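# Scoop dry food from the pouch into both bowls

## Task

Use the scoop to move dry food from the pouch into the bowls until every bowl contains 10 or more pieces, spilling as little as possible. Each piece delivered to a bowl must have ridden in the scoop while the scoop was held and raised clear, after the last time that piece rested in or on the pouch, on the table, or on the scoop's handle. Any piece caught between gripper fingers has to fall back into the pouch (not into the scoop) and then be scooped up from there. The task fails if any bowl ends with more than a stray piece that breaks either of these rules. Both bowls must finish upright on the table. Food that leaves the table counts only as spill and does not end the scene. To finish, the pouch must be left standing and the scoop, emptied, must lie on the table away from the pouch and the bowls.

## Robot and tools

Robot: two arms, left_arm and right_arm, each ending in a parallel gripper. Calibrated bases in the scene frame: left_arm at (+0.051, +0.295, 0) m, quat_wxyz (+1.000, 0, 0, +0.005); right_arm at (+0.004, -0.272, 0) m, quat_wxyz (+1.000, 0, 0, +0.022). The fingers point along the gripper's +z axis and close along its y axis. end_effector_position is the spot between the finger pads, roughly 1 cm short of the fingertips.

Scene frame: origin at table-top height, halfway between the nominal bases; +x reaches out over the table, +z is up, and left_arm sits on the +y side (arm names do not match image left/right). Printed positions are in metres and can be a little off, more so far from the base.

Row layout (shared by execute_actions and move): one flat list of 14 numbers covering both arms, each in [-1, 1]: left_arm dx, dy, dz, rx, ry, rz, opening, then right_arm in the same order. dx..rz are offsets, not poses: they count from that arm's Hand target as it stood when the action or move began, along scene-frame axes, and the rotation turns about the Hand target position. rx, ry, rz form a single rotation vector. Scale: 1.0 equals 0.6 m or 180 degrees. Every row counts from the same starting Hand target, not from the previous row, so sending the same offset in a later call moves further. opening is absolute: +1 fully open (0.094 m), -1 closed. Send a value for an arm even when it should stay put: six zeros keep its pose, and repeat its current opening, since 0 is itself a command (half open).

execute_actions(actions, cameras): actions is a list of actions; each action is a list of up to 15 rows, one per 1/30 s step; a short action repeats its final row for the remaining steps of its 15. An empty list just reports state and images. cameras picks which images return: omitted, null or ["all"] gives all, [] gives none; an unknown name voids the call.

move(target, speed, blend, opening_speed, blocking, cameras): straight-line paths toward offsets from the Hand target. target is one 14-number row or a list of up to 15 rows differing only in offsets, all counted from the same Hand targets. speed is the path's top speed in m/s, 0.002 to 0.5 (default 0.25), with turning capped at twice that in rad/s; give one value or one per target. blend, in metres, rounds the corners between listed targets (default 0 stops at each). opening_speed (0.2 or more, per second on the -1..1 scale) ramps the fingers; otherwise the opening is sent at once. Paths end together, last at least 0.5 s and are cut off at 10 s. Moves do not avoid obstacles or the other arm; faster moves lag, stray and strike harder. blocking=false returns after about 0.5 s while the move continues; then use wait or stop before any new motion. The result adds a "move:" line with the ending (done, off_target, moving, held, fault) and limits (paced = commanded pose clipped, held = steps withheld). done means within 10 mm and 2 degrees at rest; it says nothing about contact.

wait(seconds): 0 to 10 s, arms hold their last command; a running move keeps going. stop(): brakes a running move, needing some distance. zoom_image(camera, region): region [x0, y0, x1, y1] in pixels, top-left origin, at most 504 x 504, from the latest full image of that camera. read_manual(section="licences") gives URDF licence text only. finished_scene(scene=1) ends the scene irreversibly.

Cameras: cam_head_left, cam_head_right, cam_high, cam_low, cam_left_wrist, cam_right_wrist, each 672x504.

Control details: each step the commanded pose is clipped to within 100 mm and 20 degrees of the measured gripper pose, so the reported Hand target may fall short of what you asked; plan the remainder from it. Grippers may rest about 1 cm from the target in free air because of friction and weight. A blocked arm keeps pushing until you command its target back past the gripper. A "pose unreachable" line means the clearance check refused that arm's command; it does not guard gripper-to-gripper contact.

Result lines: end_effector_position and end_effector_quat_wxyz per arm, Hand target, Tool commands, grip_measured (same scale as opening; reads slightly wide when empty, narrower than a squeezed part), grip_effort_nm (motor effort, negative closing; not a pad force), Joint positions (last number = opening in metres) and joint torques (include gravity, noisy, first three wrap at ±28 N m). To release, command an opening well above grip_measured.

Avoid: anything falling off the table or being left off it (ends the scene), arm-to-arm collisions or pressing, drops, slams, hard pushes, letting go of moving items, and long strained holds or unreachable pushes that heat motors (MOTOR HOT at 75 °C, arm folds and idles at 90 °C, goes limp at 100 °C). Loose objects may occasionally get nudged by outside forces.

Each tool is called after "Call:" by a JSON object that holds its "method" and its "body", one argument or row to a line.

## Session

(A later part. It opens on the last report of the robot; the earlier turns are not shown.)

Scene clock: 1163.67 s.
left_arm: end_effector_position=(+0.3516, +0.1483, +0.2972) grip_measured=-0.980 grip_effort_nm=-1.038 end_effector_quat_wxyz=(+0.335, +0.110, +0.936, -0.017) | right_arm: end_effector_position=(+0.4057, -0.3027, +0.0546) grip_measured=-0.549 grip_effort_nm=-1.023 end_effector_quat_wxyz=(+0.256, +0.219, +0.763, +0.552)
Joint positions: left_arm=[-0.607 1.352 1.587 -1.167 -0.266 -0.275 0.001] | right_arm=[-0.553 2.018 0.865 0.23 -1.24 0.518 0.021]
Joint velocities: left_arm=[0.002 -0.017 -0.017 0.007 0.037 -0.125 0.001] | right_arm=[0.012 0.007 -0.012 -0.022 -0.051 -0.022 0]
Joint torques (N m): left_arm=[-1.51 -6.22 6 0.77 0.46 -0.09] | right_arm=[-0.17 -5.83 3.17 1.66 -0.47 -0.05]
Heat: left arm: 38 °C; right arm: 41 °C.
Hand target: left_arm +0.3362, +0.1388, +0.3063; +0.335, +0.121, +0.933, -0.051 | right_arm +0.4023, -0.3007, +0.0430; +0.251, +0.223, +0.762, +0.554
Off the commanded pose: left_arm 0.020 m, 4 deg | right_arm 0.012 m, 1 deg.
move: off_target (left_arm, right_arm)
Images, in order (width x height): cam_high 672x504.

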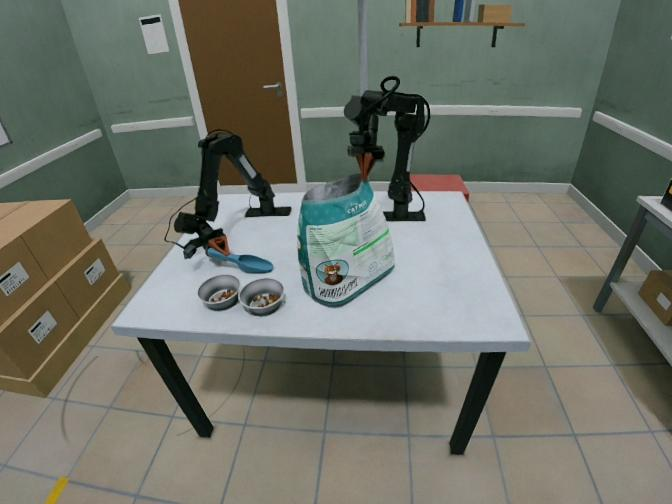

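Call:
{"method": "move", "body": {
  "target": [0,0,0,0,0,0,-1,0,0,0.015,0,0,0,-0.3],
  "speed": 0.03,
  "opening_speed": 0.25,
  "cameras": ["cam_high","cam_right_wrist"]
}}

Call:
{"method": "zoom_image", "body": {
  "camera": "cam_high",
  "region": [160, 200, 300, 300]
}}

Scene clock: 1179.00 s.
left_arm: end_effector_position=(+0.3516, +0.1483, +0.2972) grip_measured=-0.980 grip_effort_nm=-1.043 end_effector_quat_wxyz=(+0.335, +0.110, +0.936, -0.017) | right_arm: end_effector_position=(+0.4058, -0.3027, +0.0546) grip_measured=-0.302 grip_effort_nm=0.110 end_effector_quat_wxyz=(+0.255, +0.220, +0.762, +0.552)
Joint positions: left_arm=[-0.607 1.352 1.587 -1.167 -0.266 -0.275 0.001] | right_arm=[-0.553 2.018 0.865 0.23 -1.24 0.522 0.033]
Joint velocities: left_arm=[-0.012 -0.017 -0.002 -0.037 0.037 -0.037 0] | right_arm=[-0.032 0.002 0.002 -0.007 0.007 -0.051 0]
Joint torques (N m): left_arm=[-1.59 -6.08 5.91 0.77 0.44 -0.1] | right_arm=[-0.42 -8.29 3.47 1.34 -0.5 -0.03]
Heat: left arm: 38 °C; right arm: 40 °C.
Hand target: left_arm +0.3362, +0.1388, +0.3063; +0.335, +0.121, +0.933, -0.051 | right_arm +0.4022, -0.3006, +0.0520; +0.251, +0.222, +0.762, +0.554
Off the commanded pose: left_arm 0.020 m, 4 deg | right_arm 0.005 m, 1 deg.
move: off_target (left_arm)
Images, in order (width x height): cam_high 672x504, cam_right_wrist 672x504.

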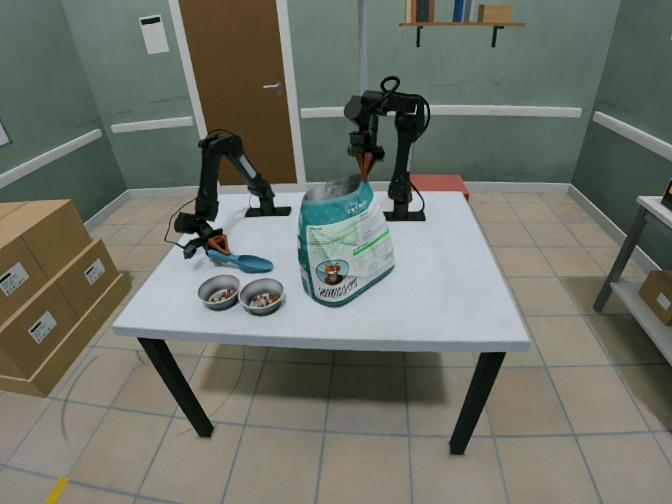

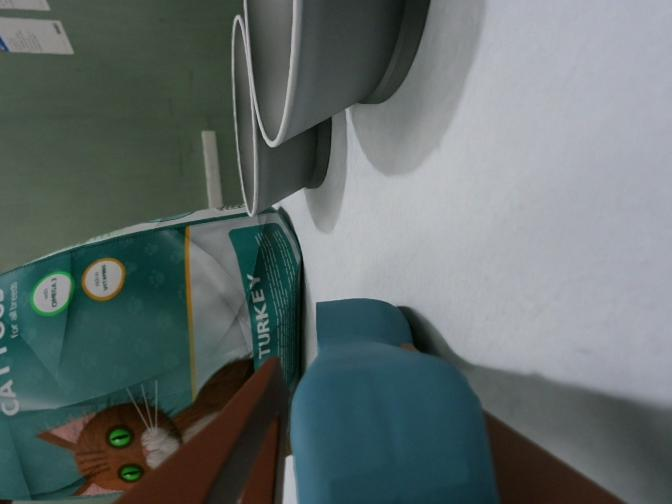

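Scaled by 3.600.

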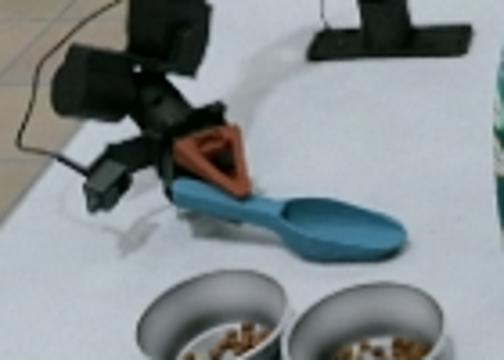

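Call:
{"method": "move", "body": {
  "target": [0,0,0,0,0,0,-1,0,0,-0.018,0,0,0,-0.25],
  "speed": 0.03,
  "opening_speed": 0.25,
  "cameras": ["cam_high","cam_right_wrist"]
}}

Call:
{"method": "zoom_image", "body": {
  "camera": "cam_high",
  "region": [160, 200, 300, 300]
}}

Scene clock: 1193.47 s.
left_arm: end_effector_position=(+0.3516, +0.1483, +0.2972) grip_measured=-0.980 grip_effort_nm=-1.038 end_effector_quat_wxyz=(+0.335, +0.110, +0.936, -0.017) | right_arm: end_effector_position=(+0.4038, -0.3016, +0.0493) grip_measured=-0.252 grip_effort_nm=0.100 end_effector_quat_wxyz=(+0.250, +0.224, +0.762, +0.554)
Joint positions: left_arm=[-0.607 1.352 1.587 -1.167 -0.266 -0.275 0.001] | right_arm=[-0.553 2.031 0.859 0.234 -1.24 0.522 0.035]
Joint velocities: left_arm=[-0.012 0.002 0.002 0.037 -0.007 0.081 0.001] | right_arm=[-0.007 0.012 -0.022 0.037 0.051 -0.051 0.001]
Joint torques (N m): left_arm=[-1.5 -6.2 5.87 0.75 0.42 -0.1] | right_arm=[-0.28 -6.38 3.7 1.74 -0.47 -0.09]
Heat: left arm: 38 °C; right arm: 40 °C.
Hand target: left_arm +0.3362, +0.1388, +0.3063; +0.335, +0.121, +0.933, -0.051 | right_arm +0.4023, -0.3007, +0.0412; +0.251, +0.222, +0.762, +0.554
Off the commanded pose: left_arm 0.020 m, 4 deg | right_arm 0.008 m, 0 deg.
move: off_target (left_arm)
Images, in order (width x height): cam_high 672x504, cam_right_wrist 672x504.

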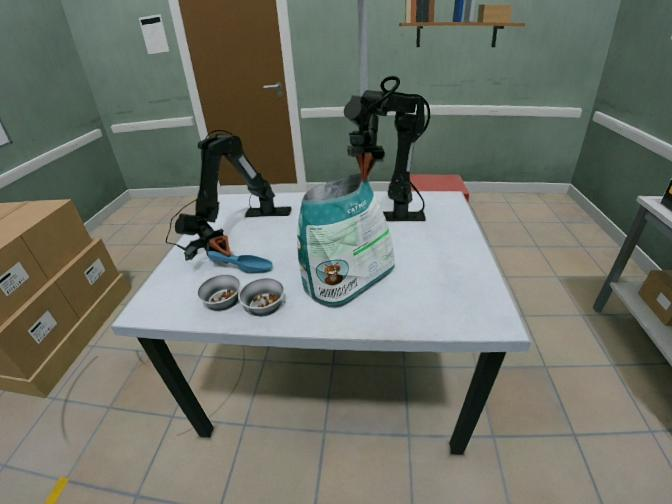

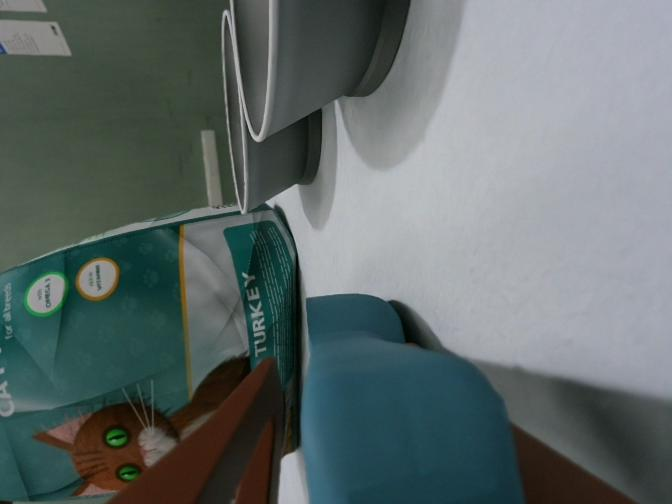

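Scaled by 3.600.

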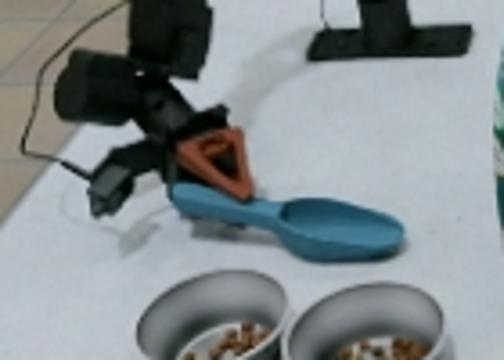

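Call:
{"method": "move", "body": {
  "target": [
    [0,0,0,0,0,0,-1,-0.1048,-0.122,0.05,0,0,0,-0.25],
    [0,0,0,0,0,0,-1,-0.12,-0.15,0.25,0,0,0,-0.25]
  ],
  "speed": 0.05,
  "cameras": ["cam_high","cam_right_wrist"]
}}

Call:
{"method": "zoom_image", "body": {
  "camera": "cam_high",
  "region": [160, 180, 340, 320]
}}

Scene clock: 1205.00 s.
left_arm: end_effector_position=(+0.3516, +0.1483, +0.2972) grip_measured=-0.980 grip_effort_nm=-1.043 end_effector_quat_wxyz=(+0.335, +0.110, +0.936, -0.017) | right_arm: end_effector_position=(+0.3303, -0.3890, +0.1758) grip_measured=-0.252 grip_effort_nm=0.105 end_effector_quat_wxyz=(+0.236, +0.240, +0.753, +0.565)
Joint positions: left_arm=[-0.607 1.352 1.587 -1.167 -0.266 -0.275 0.001] | right_arm=[-0.904 1.982 1.417 -1.548 -1.275 -0.649 0.035]
Joint velocities: left_arm=[0.007 0.017 0.002 -0.037 -0.037 0.022 0] | right_arm=[-0.017 -0.007 0.017 0.081 0.081 -0.037 0]
Joint torques (N m): left_arm=[-1.54 -6.26 5.82 0.76 0.39 -0.1] | right_arm=[-0.46 -11.6 7.21 -0.91 -0.38 -0.21]
Heat: left arm: 38 °C; right arm: 41 °C.
Hand target: left_arm +0.3362, +0.1388, +0.3063; +0.335, +0.121, +0.933, -0.051 | right_arm +0.3294, -0.3897, +0.1908; +0.250, +0.221, +0.762, +0.555
Off the commanded pose: left_arm 0.020 m, 4 deg | right_arm 0.016 m, 3 deg.
joint sent to its limit (right arm) — joint 4 (wrist pitch), lower limit. The joint targets still meet the commanded pose.
move: off_target (left_arm, right_arm)
Images, in order (width x height): cam_high 672x504, cam_right_wrist 672x504.

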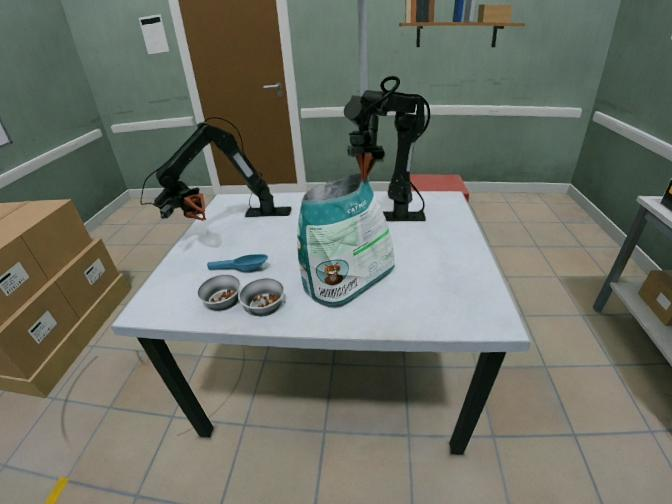

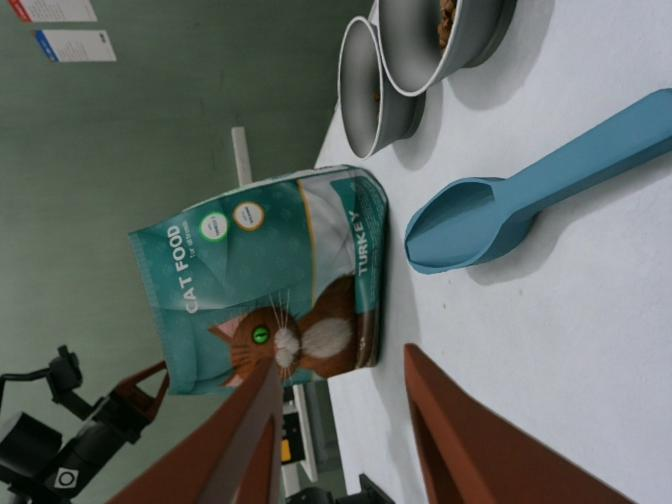

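Scaled by 2.800.

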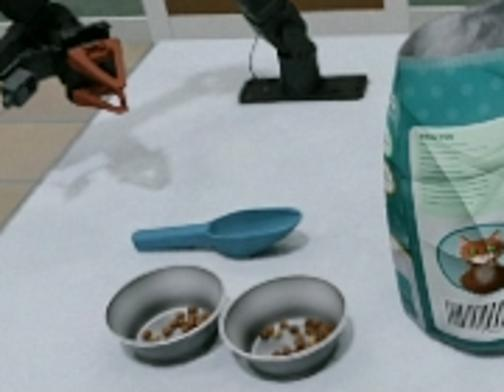

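Call:
{"method": "zoom_image", "body": {
  "camera": "cam_low",
  "region": [330, 150, 500, 300]
}}

Call:
{"method": "wait", "body": {
  "seconds": 0
}}

Call:
{"method": "zoom_image", "body": {
  "camera": "cam_low",
  "region": [320, 150, 500, 300]
}}

Call:
{"method": "zoom_image", "body": {
  "camera": "cam_head_left",
  "region": [200, 80, 400, 240]
}}

This scene's latest camera images include none from cam_low. They are from: cam_high, cam_right_wrist. cam_low's image comes with the result of a call that names it in "cameras".

Scene clock: 1211.97 s.
left_arm: end_effector_position=(+0.3516, +0.1483, +0.2972) grip_measured=-0.980 grip_effort_nm=-1.043 end_effector_quat_wxyz=(+0.335, +0.110, +0.936, -0.017) | right_arm: end_effector_position=(+0.3302, -0.3890, +0.1758) grip_measured=-0.252 grip_effort_nm=0.100 end_effector_quat_wxyz=(+0.236, +0.240, +0.753, +0.565)
Joint positions: left_arm=[-0.607 1.352 1.587 -1.167 -0.266 -0.275 0.001] | right_arm=[-0.904 1.982 1.417 -1.549 -1.275 -0.649 0.035]
Joint velocities: left_arm=[-0.002 -0.002 -0.007 -0.022 0.037 -0.037 0] | right_arm=[-0.012 -0.002 0.017 -0.007 0.007 -0.007 0]
Joint torques (N m): left_arm=[-1.44 -6.28 5.86 0.77 0.44 -0.11] | right_arm=[-0.49 -11.44 7.38 -0.85 -0.44 -0.18]
Heat: left arm: 38 °C; right arm: 44 °C.
Hand target: left_arm +0.3362, +0.1388, +0.3063; +0.335, +0.121, +0.933, -0.051 | right_arm +0.3294, -0.3897, +0.1908; +0.250, +0.221, +0.762, +0.555
Tool commands: left_gripper/opening=-1.0 right_gripper/opening=-0.25
Off the commanded pose: left_arm 0.020 m, 4 deg | right_arm 0.016 m, 3 deg.

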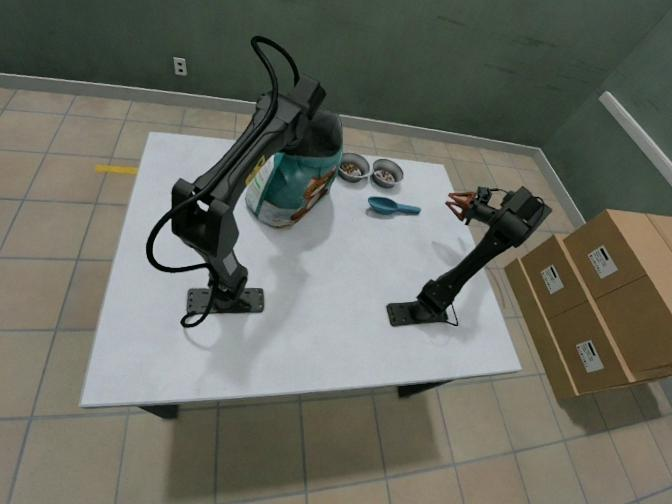

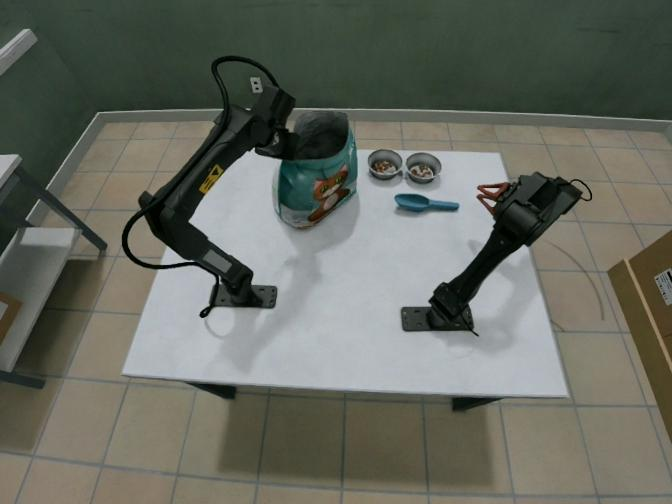

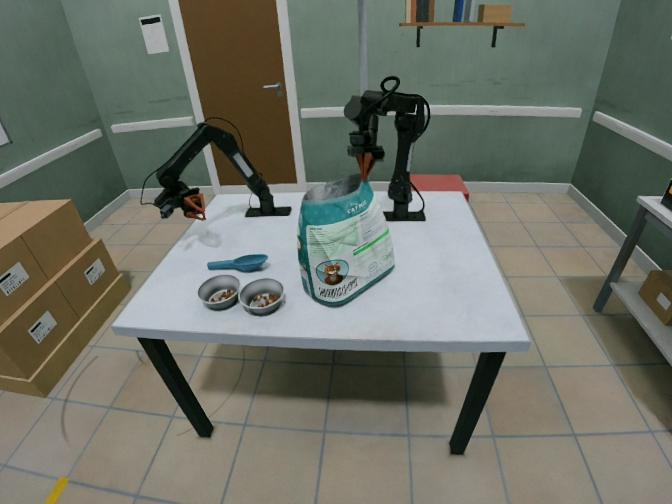

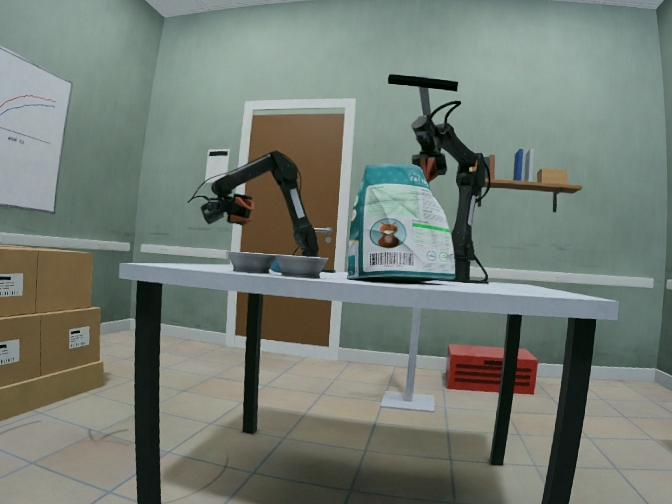

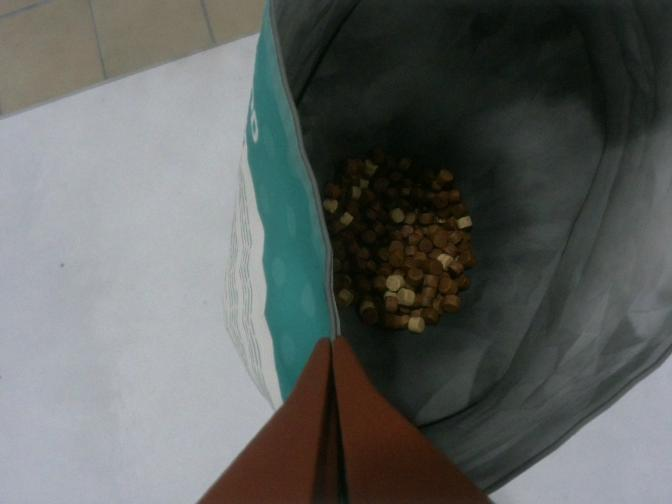

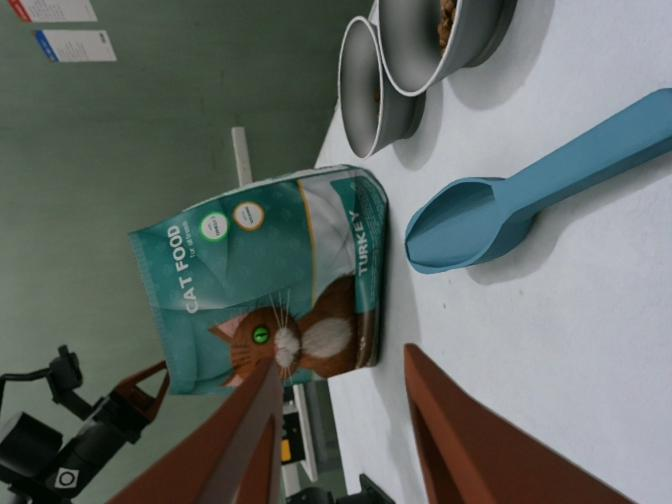

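Scaled by 2.800.

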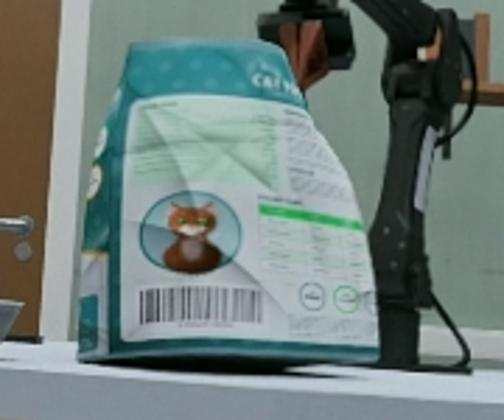

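Scaled by 2.520.

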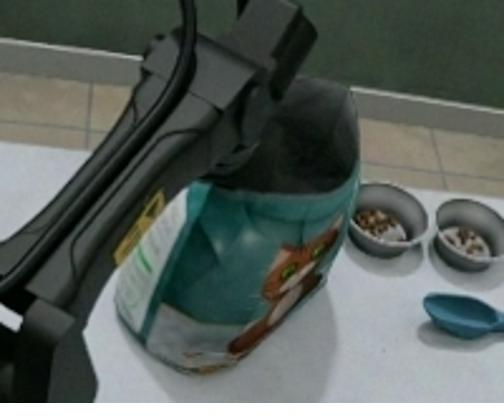

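Call:
{"method": "move", "body": {
  "target": [0.05,-0.008,0,0,0,0,-1,0,0,0,0,0,0,-0.25],
  "speed": 0.04,
  "cameras": ["cam_low","cam_left_wrist","cam_right_wrist"]
}}

Call:
{"method": "zoom_image", "body": {
  "camera": "cam_low",
  "region": [320, 150, 500, 300]
}}

Scene clock: 1218.80 s.
left_arm: end_effector_position=(+0.3690, +0.1545, +0.2887) grip_measured=-0.980 grip_effort_nm=-1.048 end_effector_quat_wxyz=(+0.321, +0.106, +0.941, -0.002) | right_arm: end_effector_position=(+0.3302, -0.3890, +0.1758) grip_measured=-0.252 grip_effort_nm=0.100 end_effector_quat_wxyz=(+0.236, +0.240, +0.753, +0.565)
Joint positions: left_arm=[-0.559 1.413 1.617 -1.167 -0.258 -0.245 0.001] | right_arm=[-0.904 1.982 1.417 -1.549 -1.275 -0.649 0.035]
Joint velocities: left_arm=[-0.002 -0.017 -0.017 0.007 -0.051 -0.007 -0.001] | right_arm=[-0.007 -0.012 -0.007 0.037 0.051 -0.022 0]
Joint torques (N m): left_arm=[-0.96 -4.6 8.69 1.05 0.68 0.02] | right_arm=[-0.43 -11.51 7.3 -0.88 -0.42 -0.17]
Heat: left arm: 38 °C; right arm: 46 °C.
Hand target: left_arm +0.3662, +0.1340, +0.3066; +0.335, +0.122, +0.933, -0.052 | right_arm +0.3294, -0.3897, +0.1908; +0.250, +0.221, +0.762, +0.555
Off the commanded pose: left_arm 0.027 m, 6 deg | right_arm 0.015 m, 3 deg.
joint sent to its limit (right arm) — joint 4 (wrist pitch), lower limit. The joint targets still meet the commanded pose.
move: off_target (left_arm, right_arm)
Images, in order (width x height): cam_low 672x504, cam_left_wrist 672x504, cam_right_wrist 672x504.

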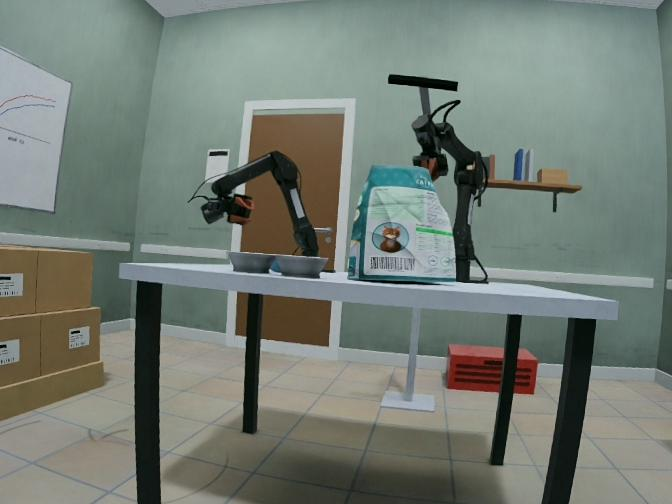

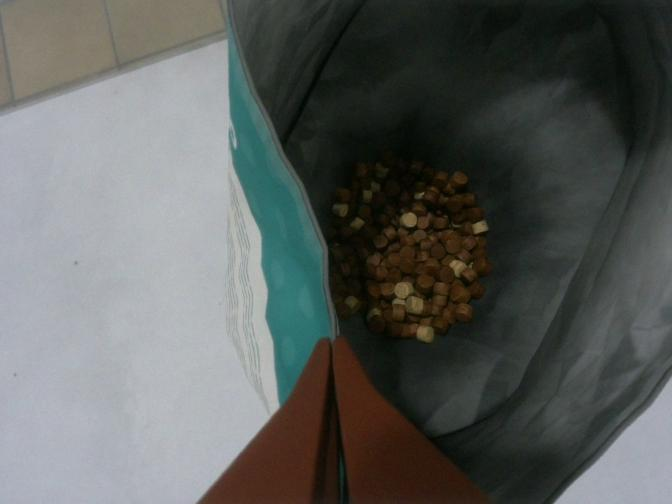

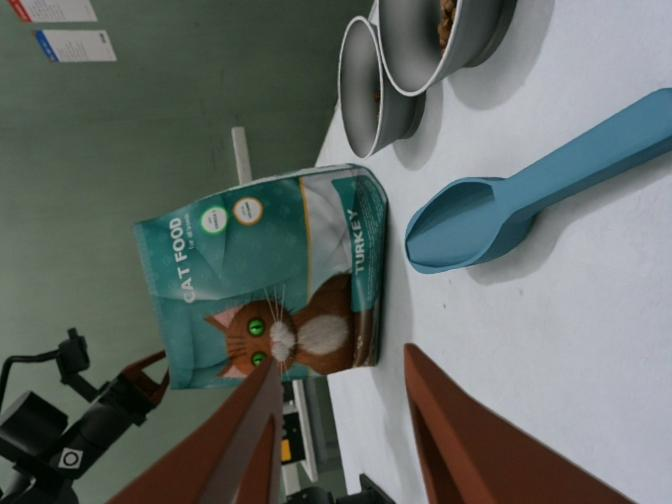

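Scaled by 2.800.

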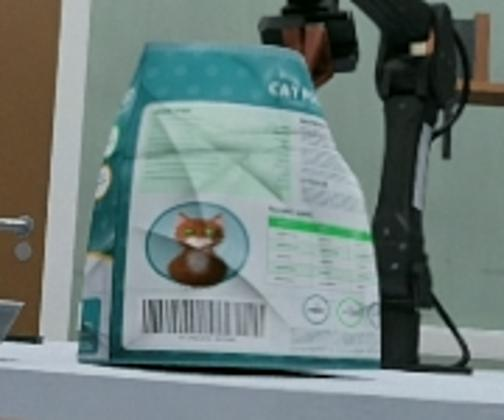

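Call:
{"method": "move", "body": {
  "target": [0.02,0.015,-0.03,0,0,0,-1,0,0,0,0,0,0,-0.25],
  "speed": 0.04,
  "cameras": ["cam_low","cam_left_wrist","cam_head_right"]
}}

Call:
{"method": "zoom_image", "body": {
  "camera": "cam_low",
  "region": [320, 150, 500, 300]
}}

Call:
{"method": "zoom_image", "body": {
  "camera": "cam_head_right",
  "region": [240, 80, 400, 240]
}}

Scene clock: 1225.43 s.
left_arm: end_effector_position=(+0.3795, +0.1629, +0.2807) grip_measured=-0.980 grip_effort_nm=-1.033 end_effector_quat_wxyz=(+0.321, +0.104, +0.941, -0.006) | right_arm: end_effector_position=(+0.3302, -0.3889, +0.1758) grip_measured=-0.252 grip_effort_nm=0.100 end_effector_quat_wxyz=(+0.236, +0.240, +0.753, +0.565)
Joint positions: left_arm=[-0.504 1.413 1.58 -1.117 -0.219 -0.204 0.001] | right_arm=[-0.904 1.982 1.417 -1.549 -1.275 -0.649 0.035]
Joint velocities: left_arm=[-0.007 -0.022 -0.007 -0.022 -0.051 0.066 0] | right_arm=[-0.002 0.007 0.027 -0.051 -0.007 -0.022 -0.001]
Joint torques (N m): left_arm=[-0.7 -5.23 5.27 1.39 0.68 0.08] | right_arm=[-0.55 -11.45 7.28 -0.85 -0.41 -0.19]
Heat: left arm: 38 °C; right arm: 47 °C.
Hand target: left_arm +0.3784, +0.1431, +0.2887; +0.335, +0.121, +0.933, -0.052 | right_arm +0.3294, -0.3897, +0.1908; +0.250, +0.221, +0.762, +0.555
Off the commanded pose: left_arm 0.021 m, 6 deg | right_arm 0.015 m, 3 deg.
joint sent to its limit (right arm) — joint 4 (wrist pitch), lower limit. The joint targets still meet the commanded pose.
move: off_target (left_arm, right_arm)
Images, in order (width x height): cam_head_right 672x504, cam_low 672x504, cam_left_wrist 672x504.

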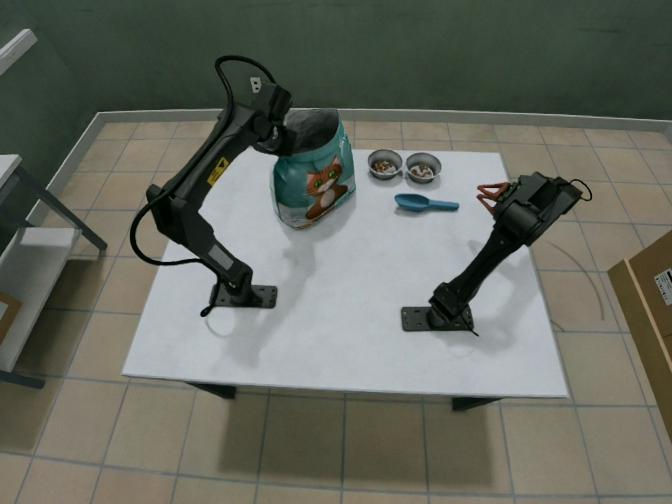

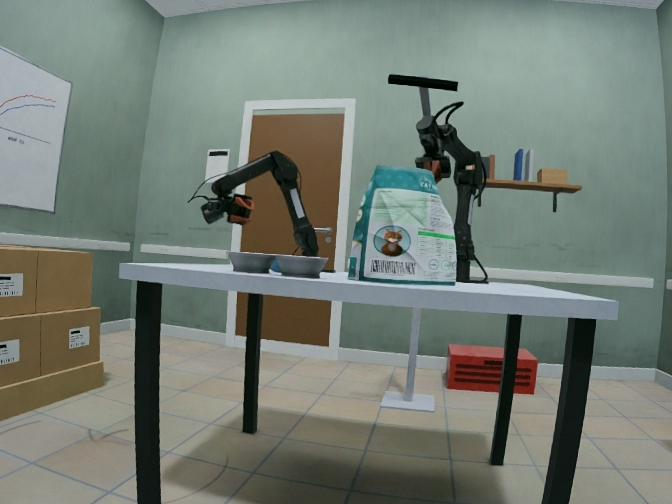

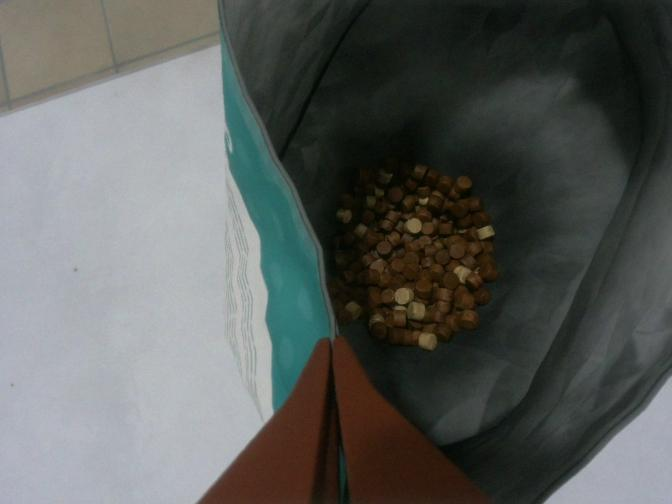

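Scaled by 2.800.

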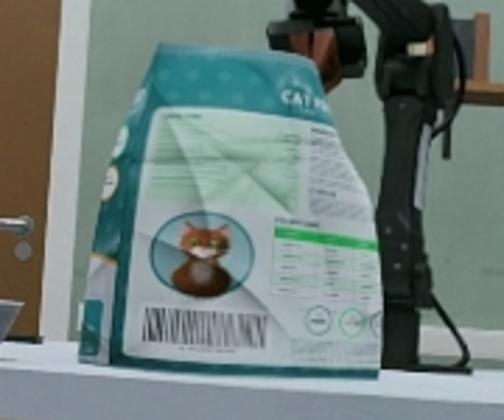

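Scaled by 3.150.

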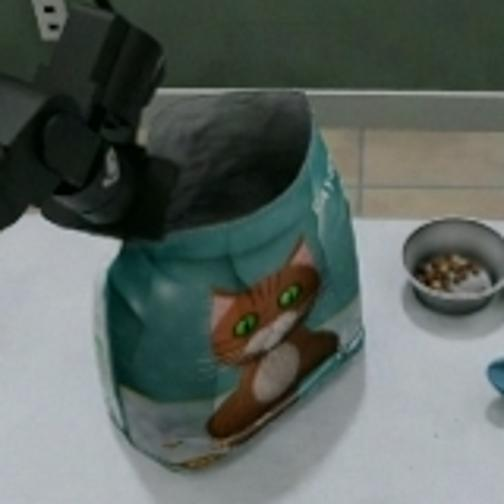

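Call:
{"method": "move", "body": {
  "target": [0,0.015,0,0,0,0,-0.4,0,0,0,0,0,0,-0.25],
  "speed": 0.03,
  "opening_speed": 0.5,
  "cameras": ["cam_low","cam_left_wrist","cam_head_right"]
}}

Call:
{"method": "zoom_image", "body": {
  "camera": "cam_head_right",
  "region": [240, 80, 400, 240]
}}

Scene clock: 1233.63 s.
left_arm: end_effector_position=(+0.3837, +0.1555, +0.2817) grip_measured=-0.402 grip_effort_nm=0.095 end_effector_quat_wxyz=(+0.326, +0.114, +0.938, -0.037) | right_arm: end_effector_position=(+0.3302, -0.3889, +0.1758) grip_measured=-0.252 grip_effort_nm=0.100 end_effector_quat_wxyz=(+0.236, +0.240, +0.753, +0.565)
Joint positions: left_arm=[-0.481 1.41 1.57 -1.077 -0.147 -0.18 0.028] | right_arm=[-0.904 1.982 1.417 -1.549 -1.275 -0.649 0.035]
Joint velocities: left_arm=[-0.022 0.007 -0.022 -0.022 -0.007 -0.066 0] | right_arm=[-0.012 -0.007 -0.007 -0.022 0.037 -0.022 0]
Joint torques (N m): left_arm=[0.16 -6.26 4.86 1.06 0.27 0.1] | right_arm=[-0.5 -11.47 7.36 -0.87 -0.43 -0.19]
Heat: left arm: 37 °C; right arm: 48 °C.
Hand target: left_arm +0.3785, +0.1521, +0.2888; +0.335, +0.121, +0.933, -0.053 | right_arm +0.3294, -0.3897, +0.1908; +0.250, +0.221, +0.762, +0.555
Off the commanded pose: left_arm 0.009 m, 2 deg | right_arm 0.015 m, 3 deg.
joint sent to its limit (right arm) — joint 4 (wrist pitch), lower limit. The joint targets still meet the commanded pose.
move: off_target (right_arm)
Images, in order (width x height): cam_head_right 672x504, cam_low 672x504, cam_left_wrist 672x504.

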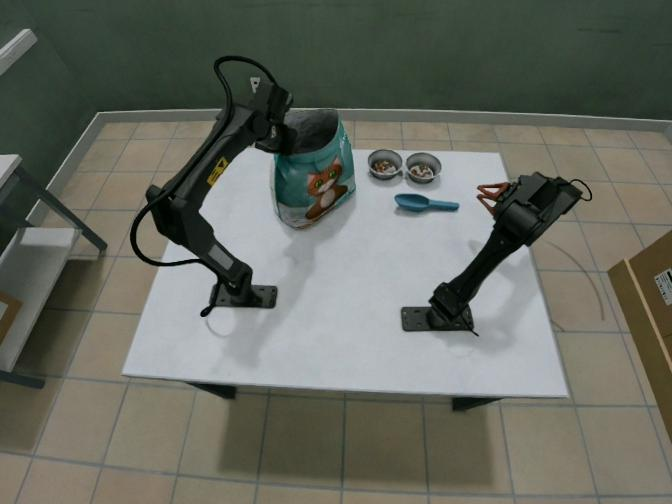

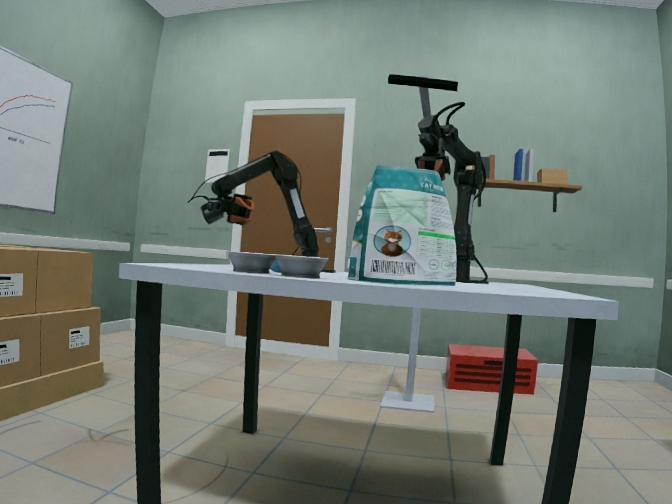

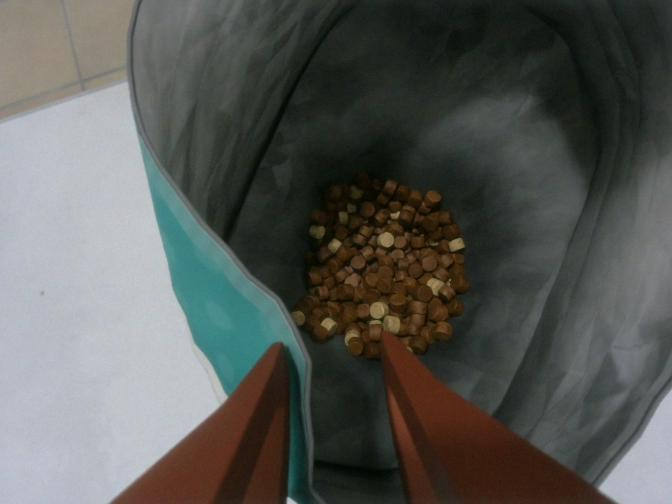

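Scaled by 3.150.

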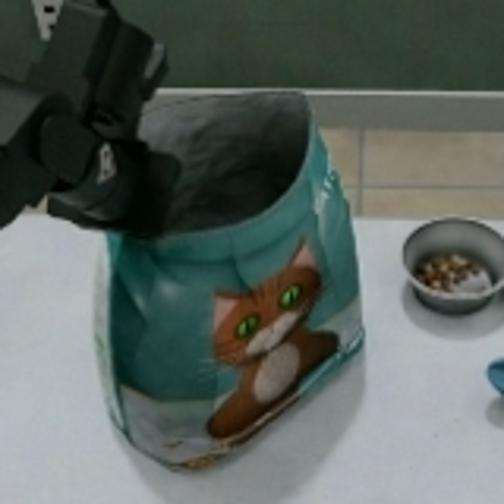

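Call:
{"method": "move", "body": {
  "target": [
    [0,0.012,0.01,0,0,0,-0.3,0,0,0,0,0,0,-0.25],
    [-0.1,0.03,0.15,0,0,0,-0.3,0,0,0,0,0,0,-0.25],
    [-0.15,0.04,0.3,0,0,0,-0.3,0,0,0,0,0,0,-0.25]
  ],
  "speed": 0.08
}}

Call:
{"method": "zoom_image", "body": {
  "camera": "cam_head_right",
  "region": [240, 80, 500, 240]
}}

Call:
{"method": "zoom_image", "body": {
  "camera": "cam_high",
  "region": [180, 170, 420, 330]
}}

Scene clock: 1241.43 s.
left_arm: end_effector_position=(+0.2960, +0.1664, +0.4643) grip_measured=-0.302 grip_effort_nm=0.085 end_effector_quat_wxyz=(+0.448, +0.130, +0.879, -0.102) | right_arm: end_effector_position=(+0.3302, -0.3889, +0.1758) grip_measured=-0.252 grip_effort_nm=0.100 end_effector_quat_wxyz=(+0.236, +0.240, +0.753, +0.565)
Joint positions: left_arm=[-0.622 1.395 2.304 -1.54 -0.197 -0.22 0.033] | right_arm=[-0.904 1.982 1.417 -1.549 -1.275 -0.649 0.035]
Joint velocities: left_arm=[-0.002 -0.012 -0.017 0.022 -0.022 0.022 -0.001] | right_arm=[0.002 -0.012 0.017 -0.022 -0.051 0.022 -0.001]
Joint torques (N m): left_arm=[-0.72 -2.35 4.57 0.91 -0.18 -0.04] | right_arm=[-0.55 -11.54 7.38 -0.86 -0.41 -0.21]
Heat: left arm: 37 °C; right arm: 48 °C.
Hand target: left_arm +0.2872, +0.1746, +0.4682; +0.335, +0.123, +0.933, -0.052 | right_arm +0.3294, -0.3897, +0.1908; +0.250, +0.221, +0.762, +0.555
Off the commanded pose: left_arm 0.013 m, 15 deg | right_arm 0.015 m, 3 deg.
joint sent to its limit (left arm) — joint 4 (wrist pitch), lower limit. The joint targets are off in position and orientation.
joint sent to its limit (right arm) — joint 4 (wrist pitch), lower limit. The joint targets still meet the commanded pose.
move: off_target (left_arm, right_arm)

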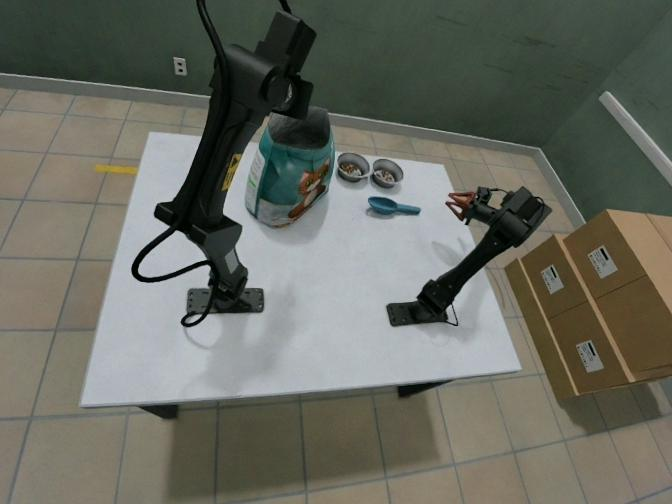

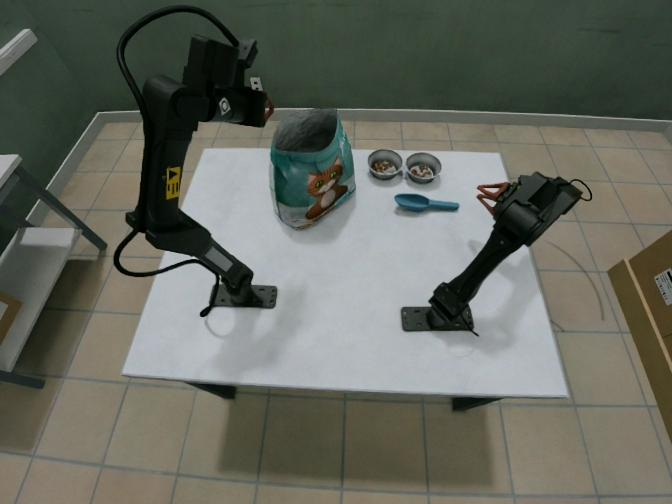

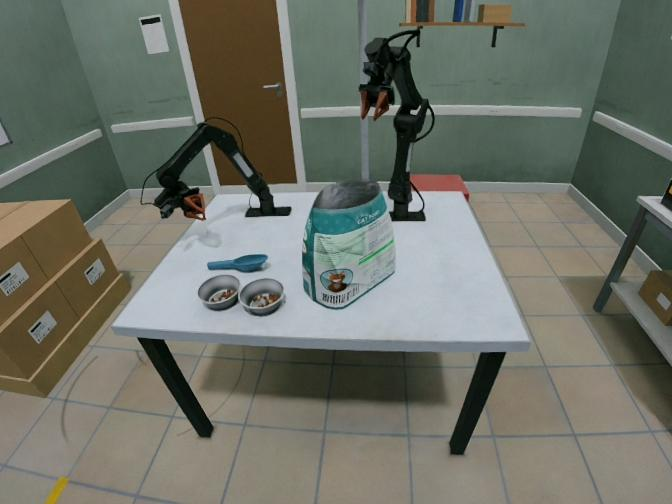

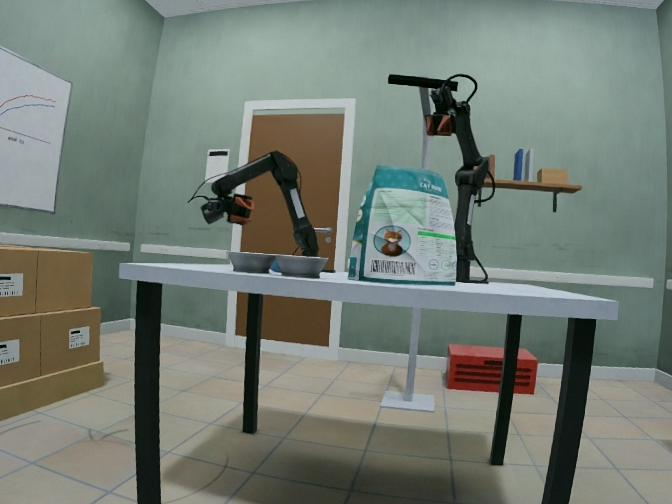

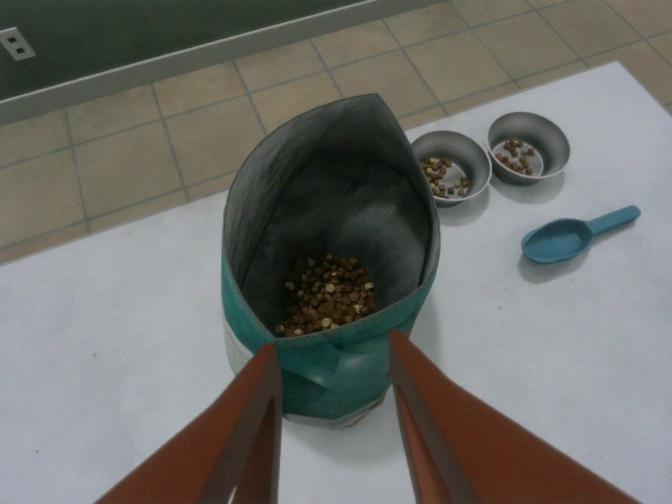

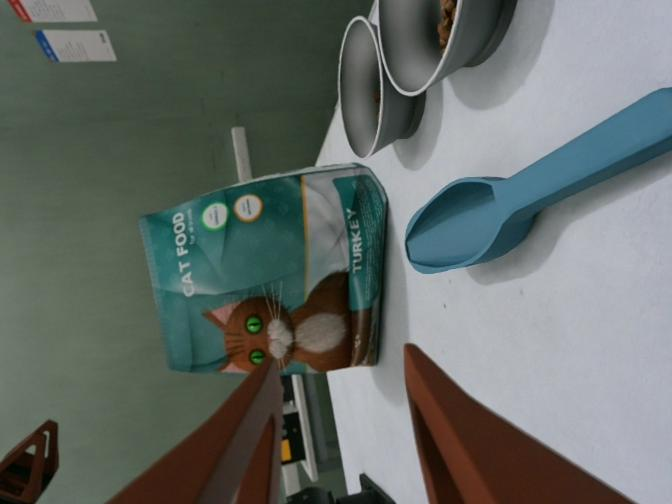

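Scaled by 1.938.

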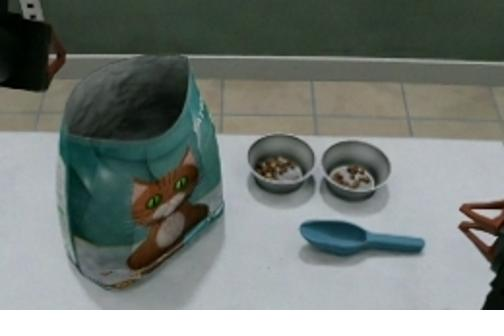

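Scaled by 2.100.

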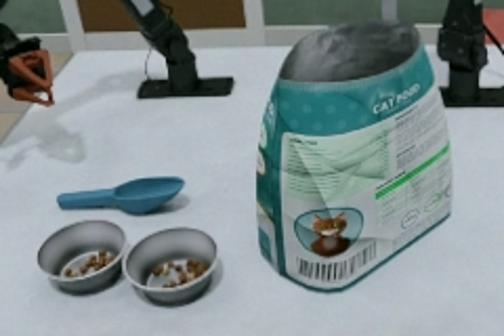

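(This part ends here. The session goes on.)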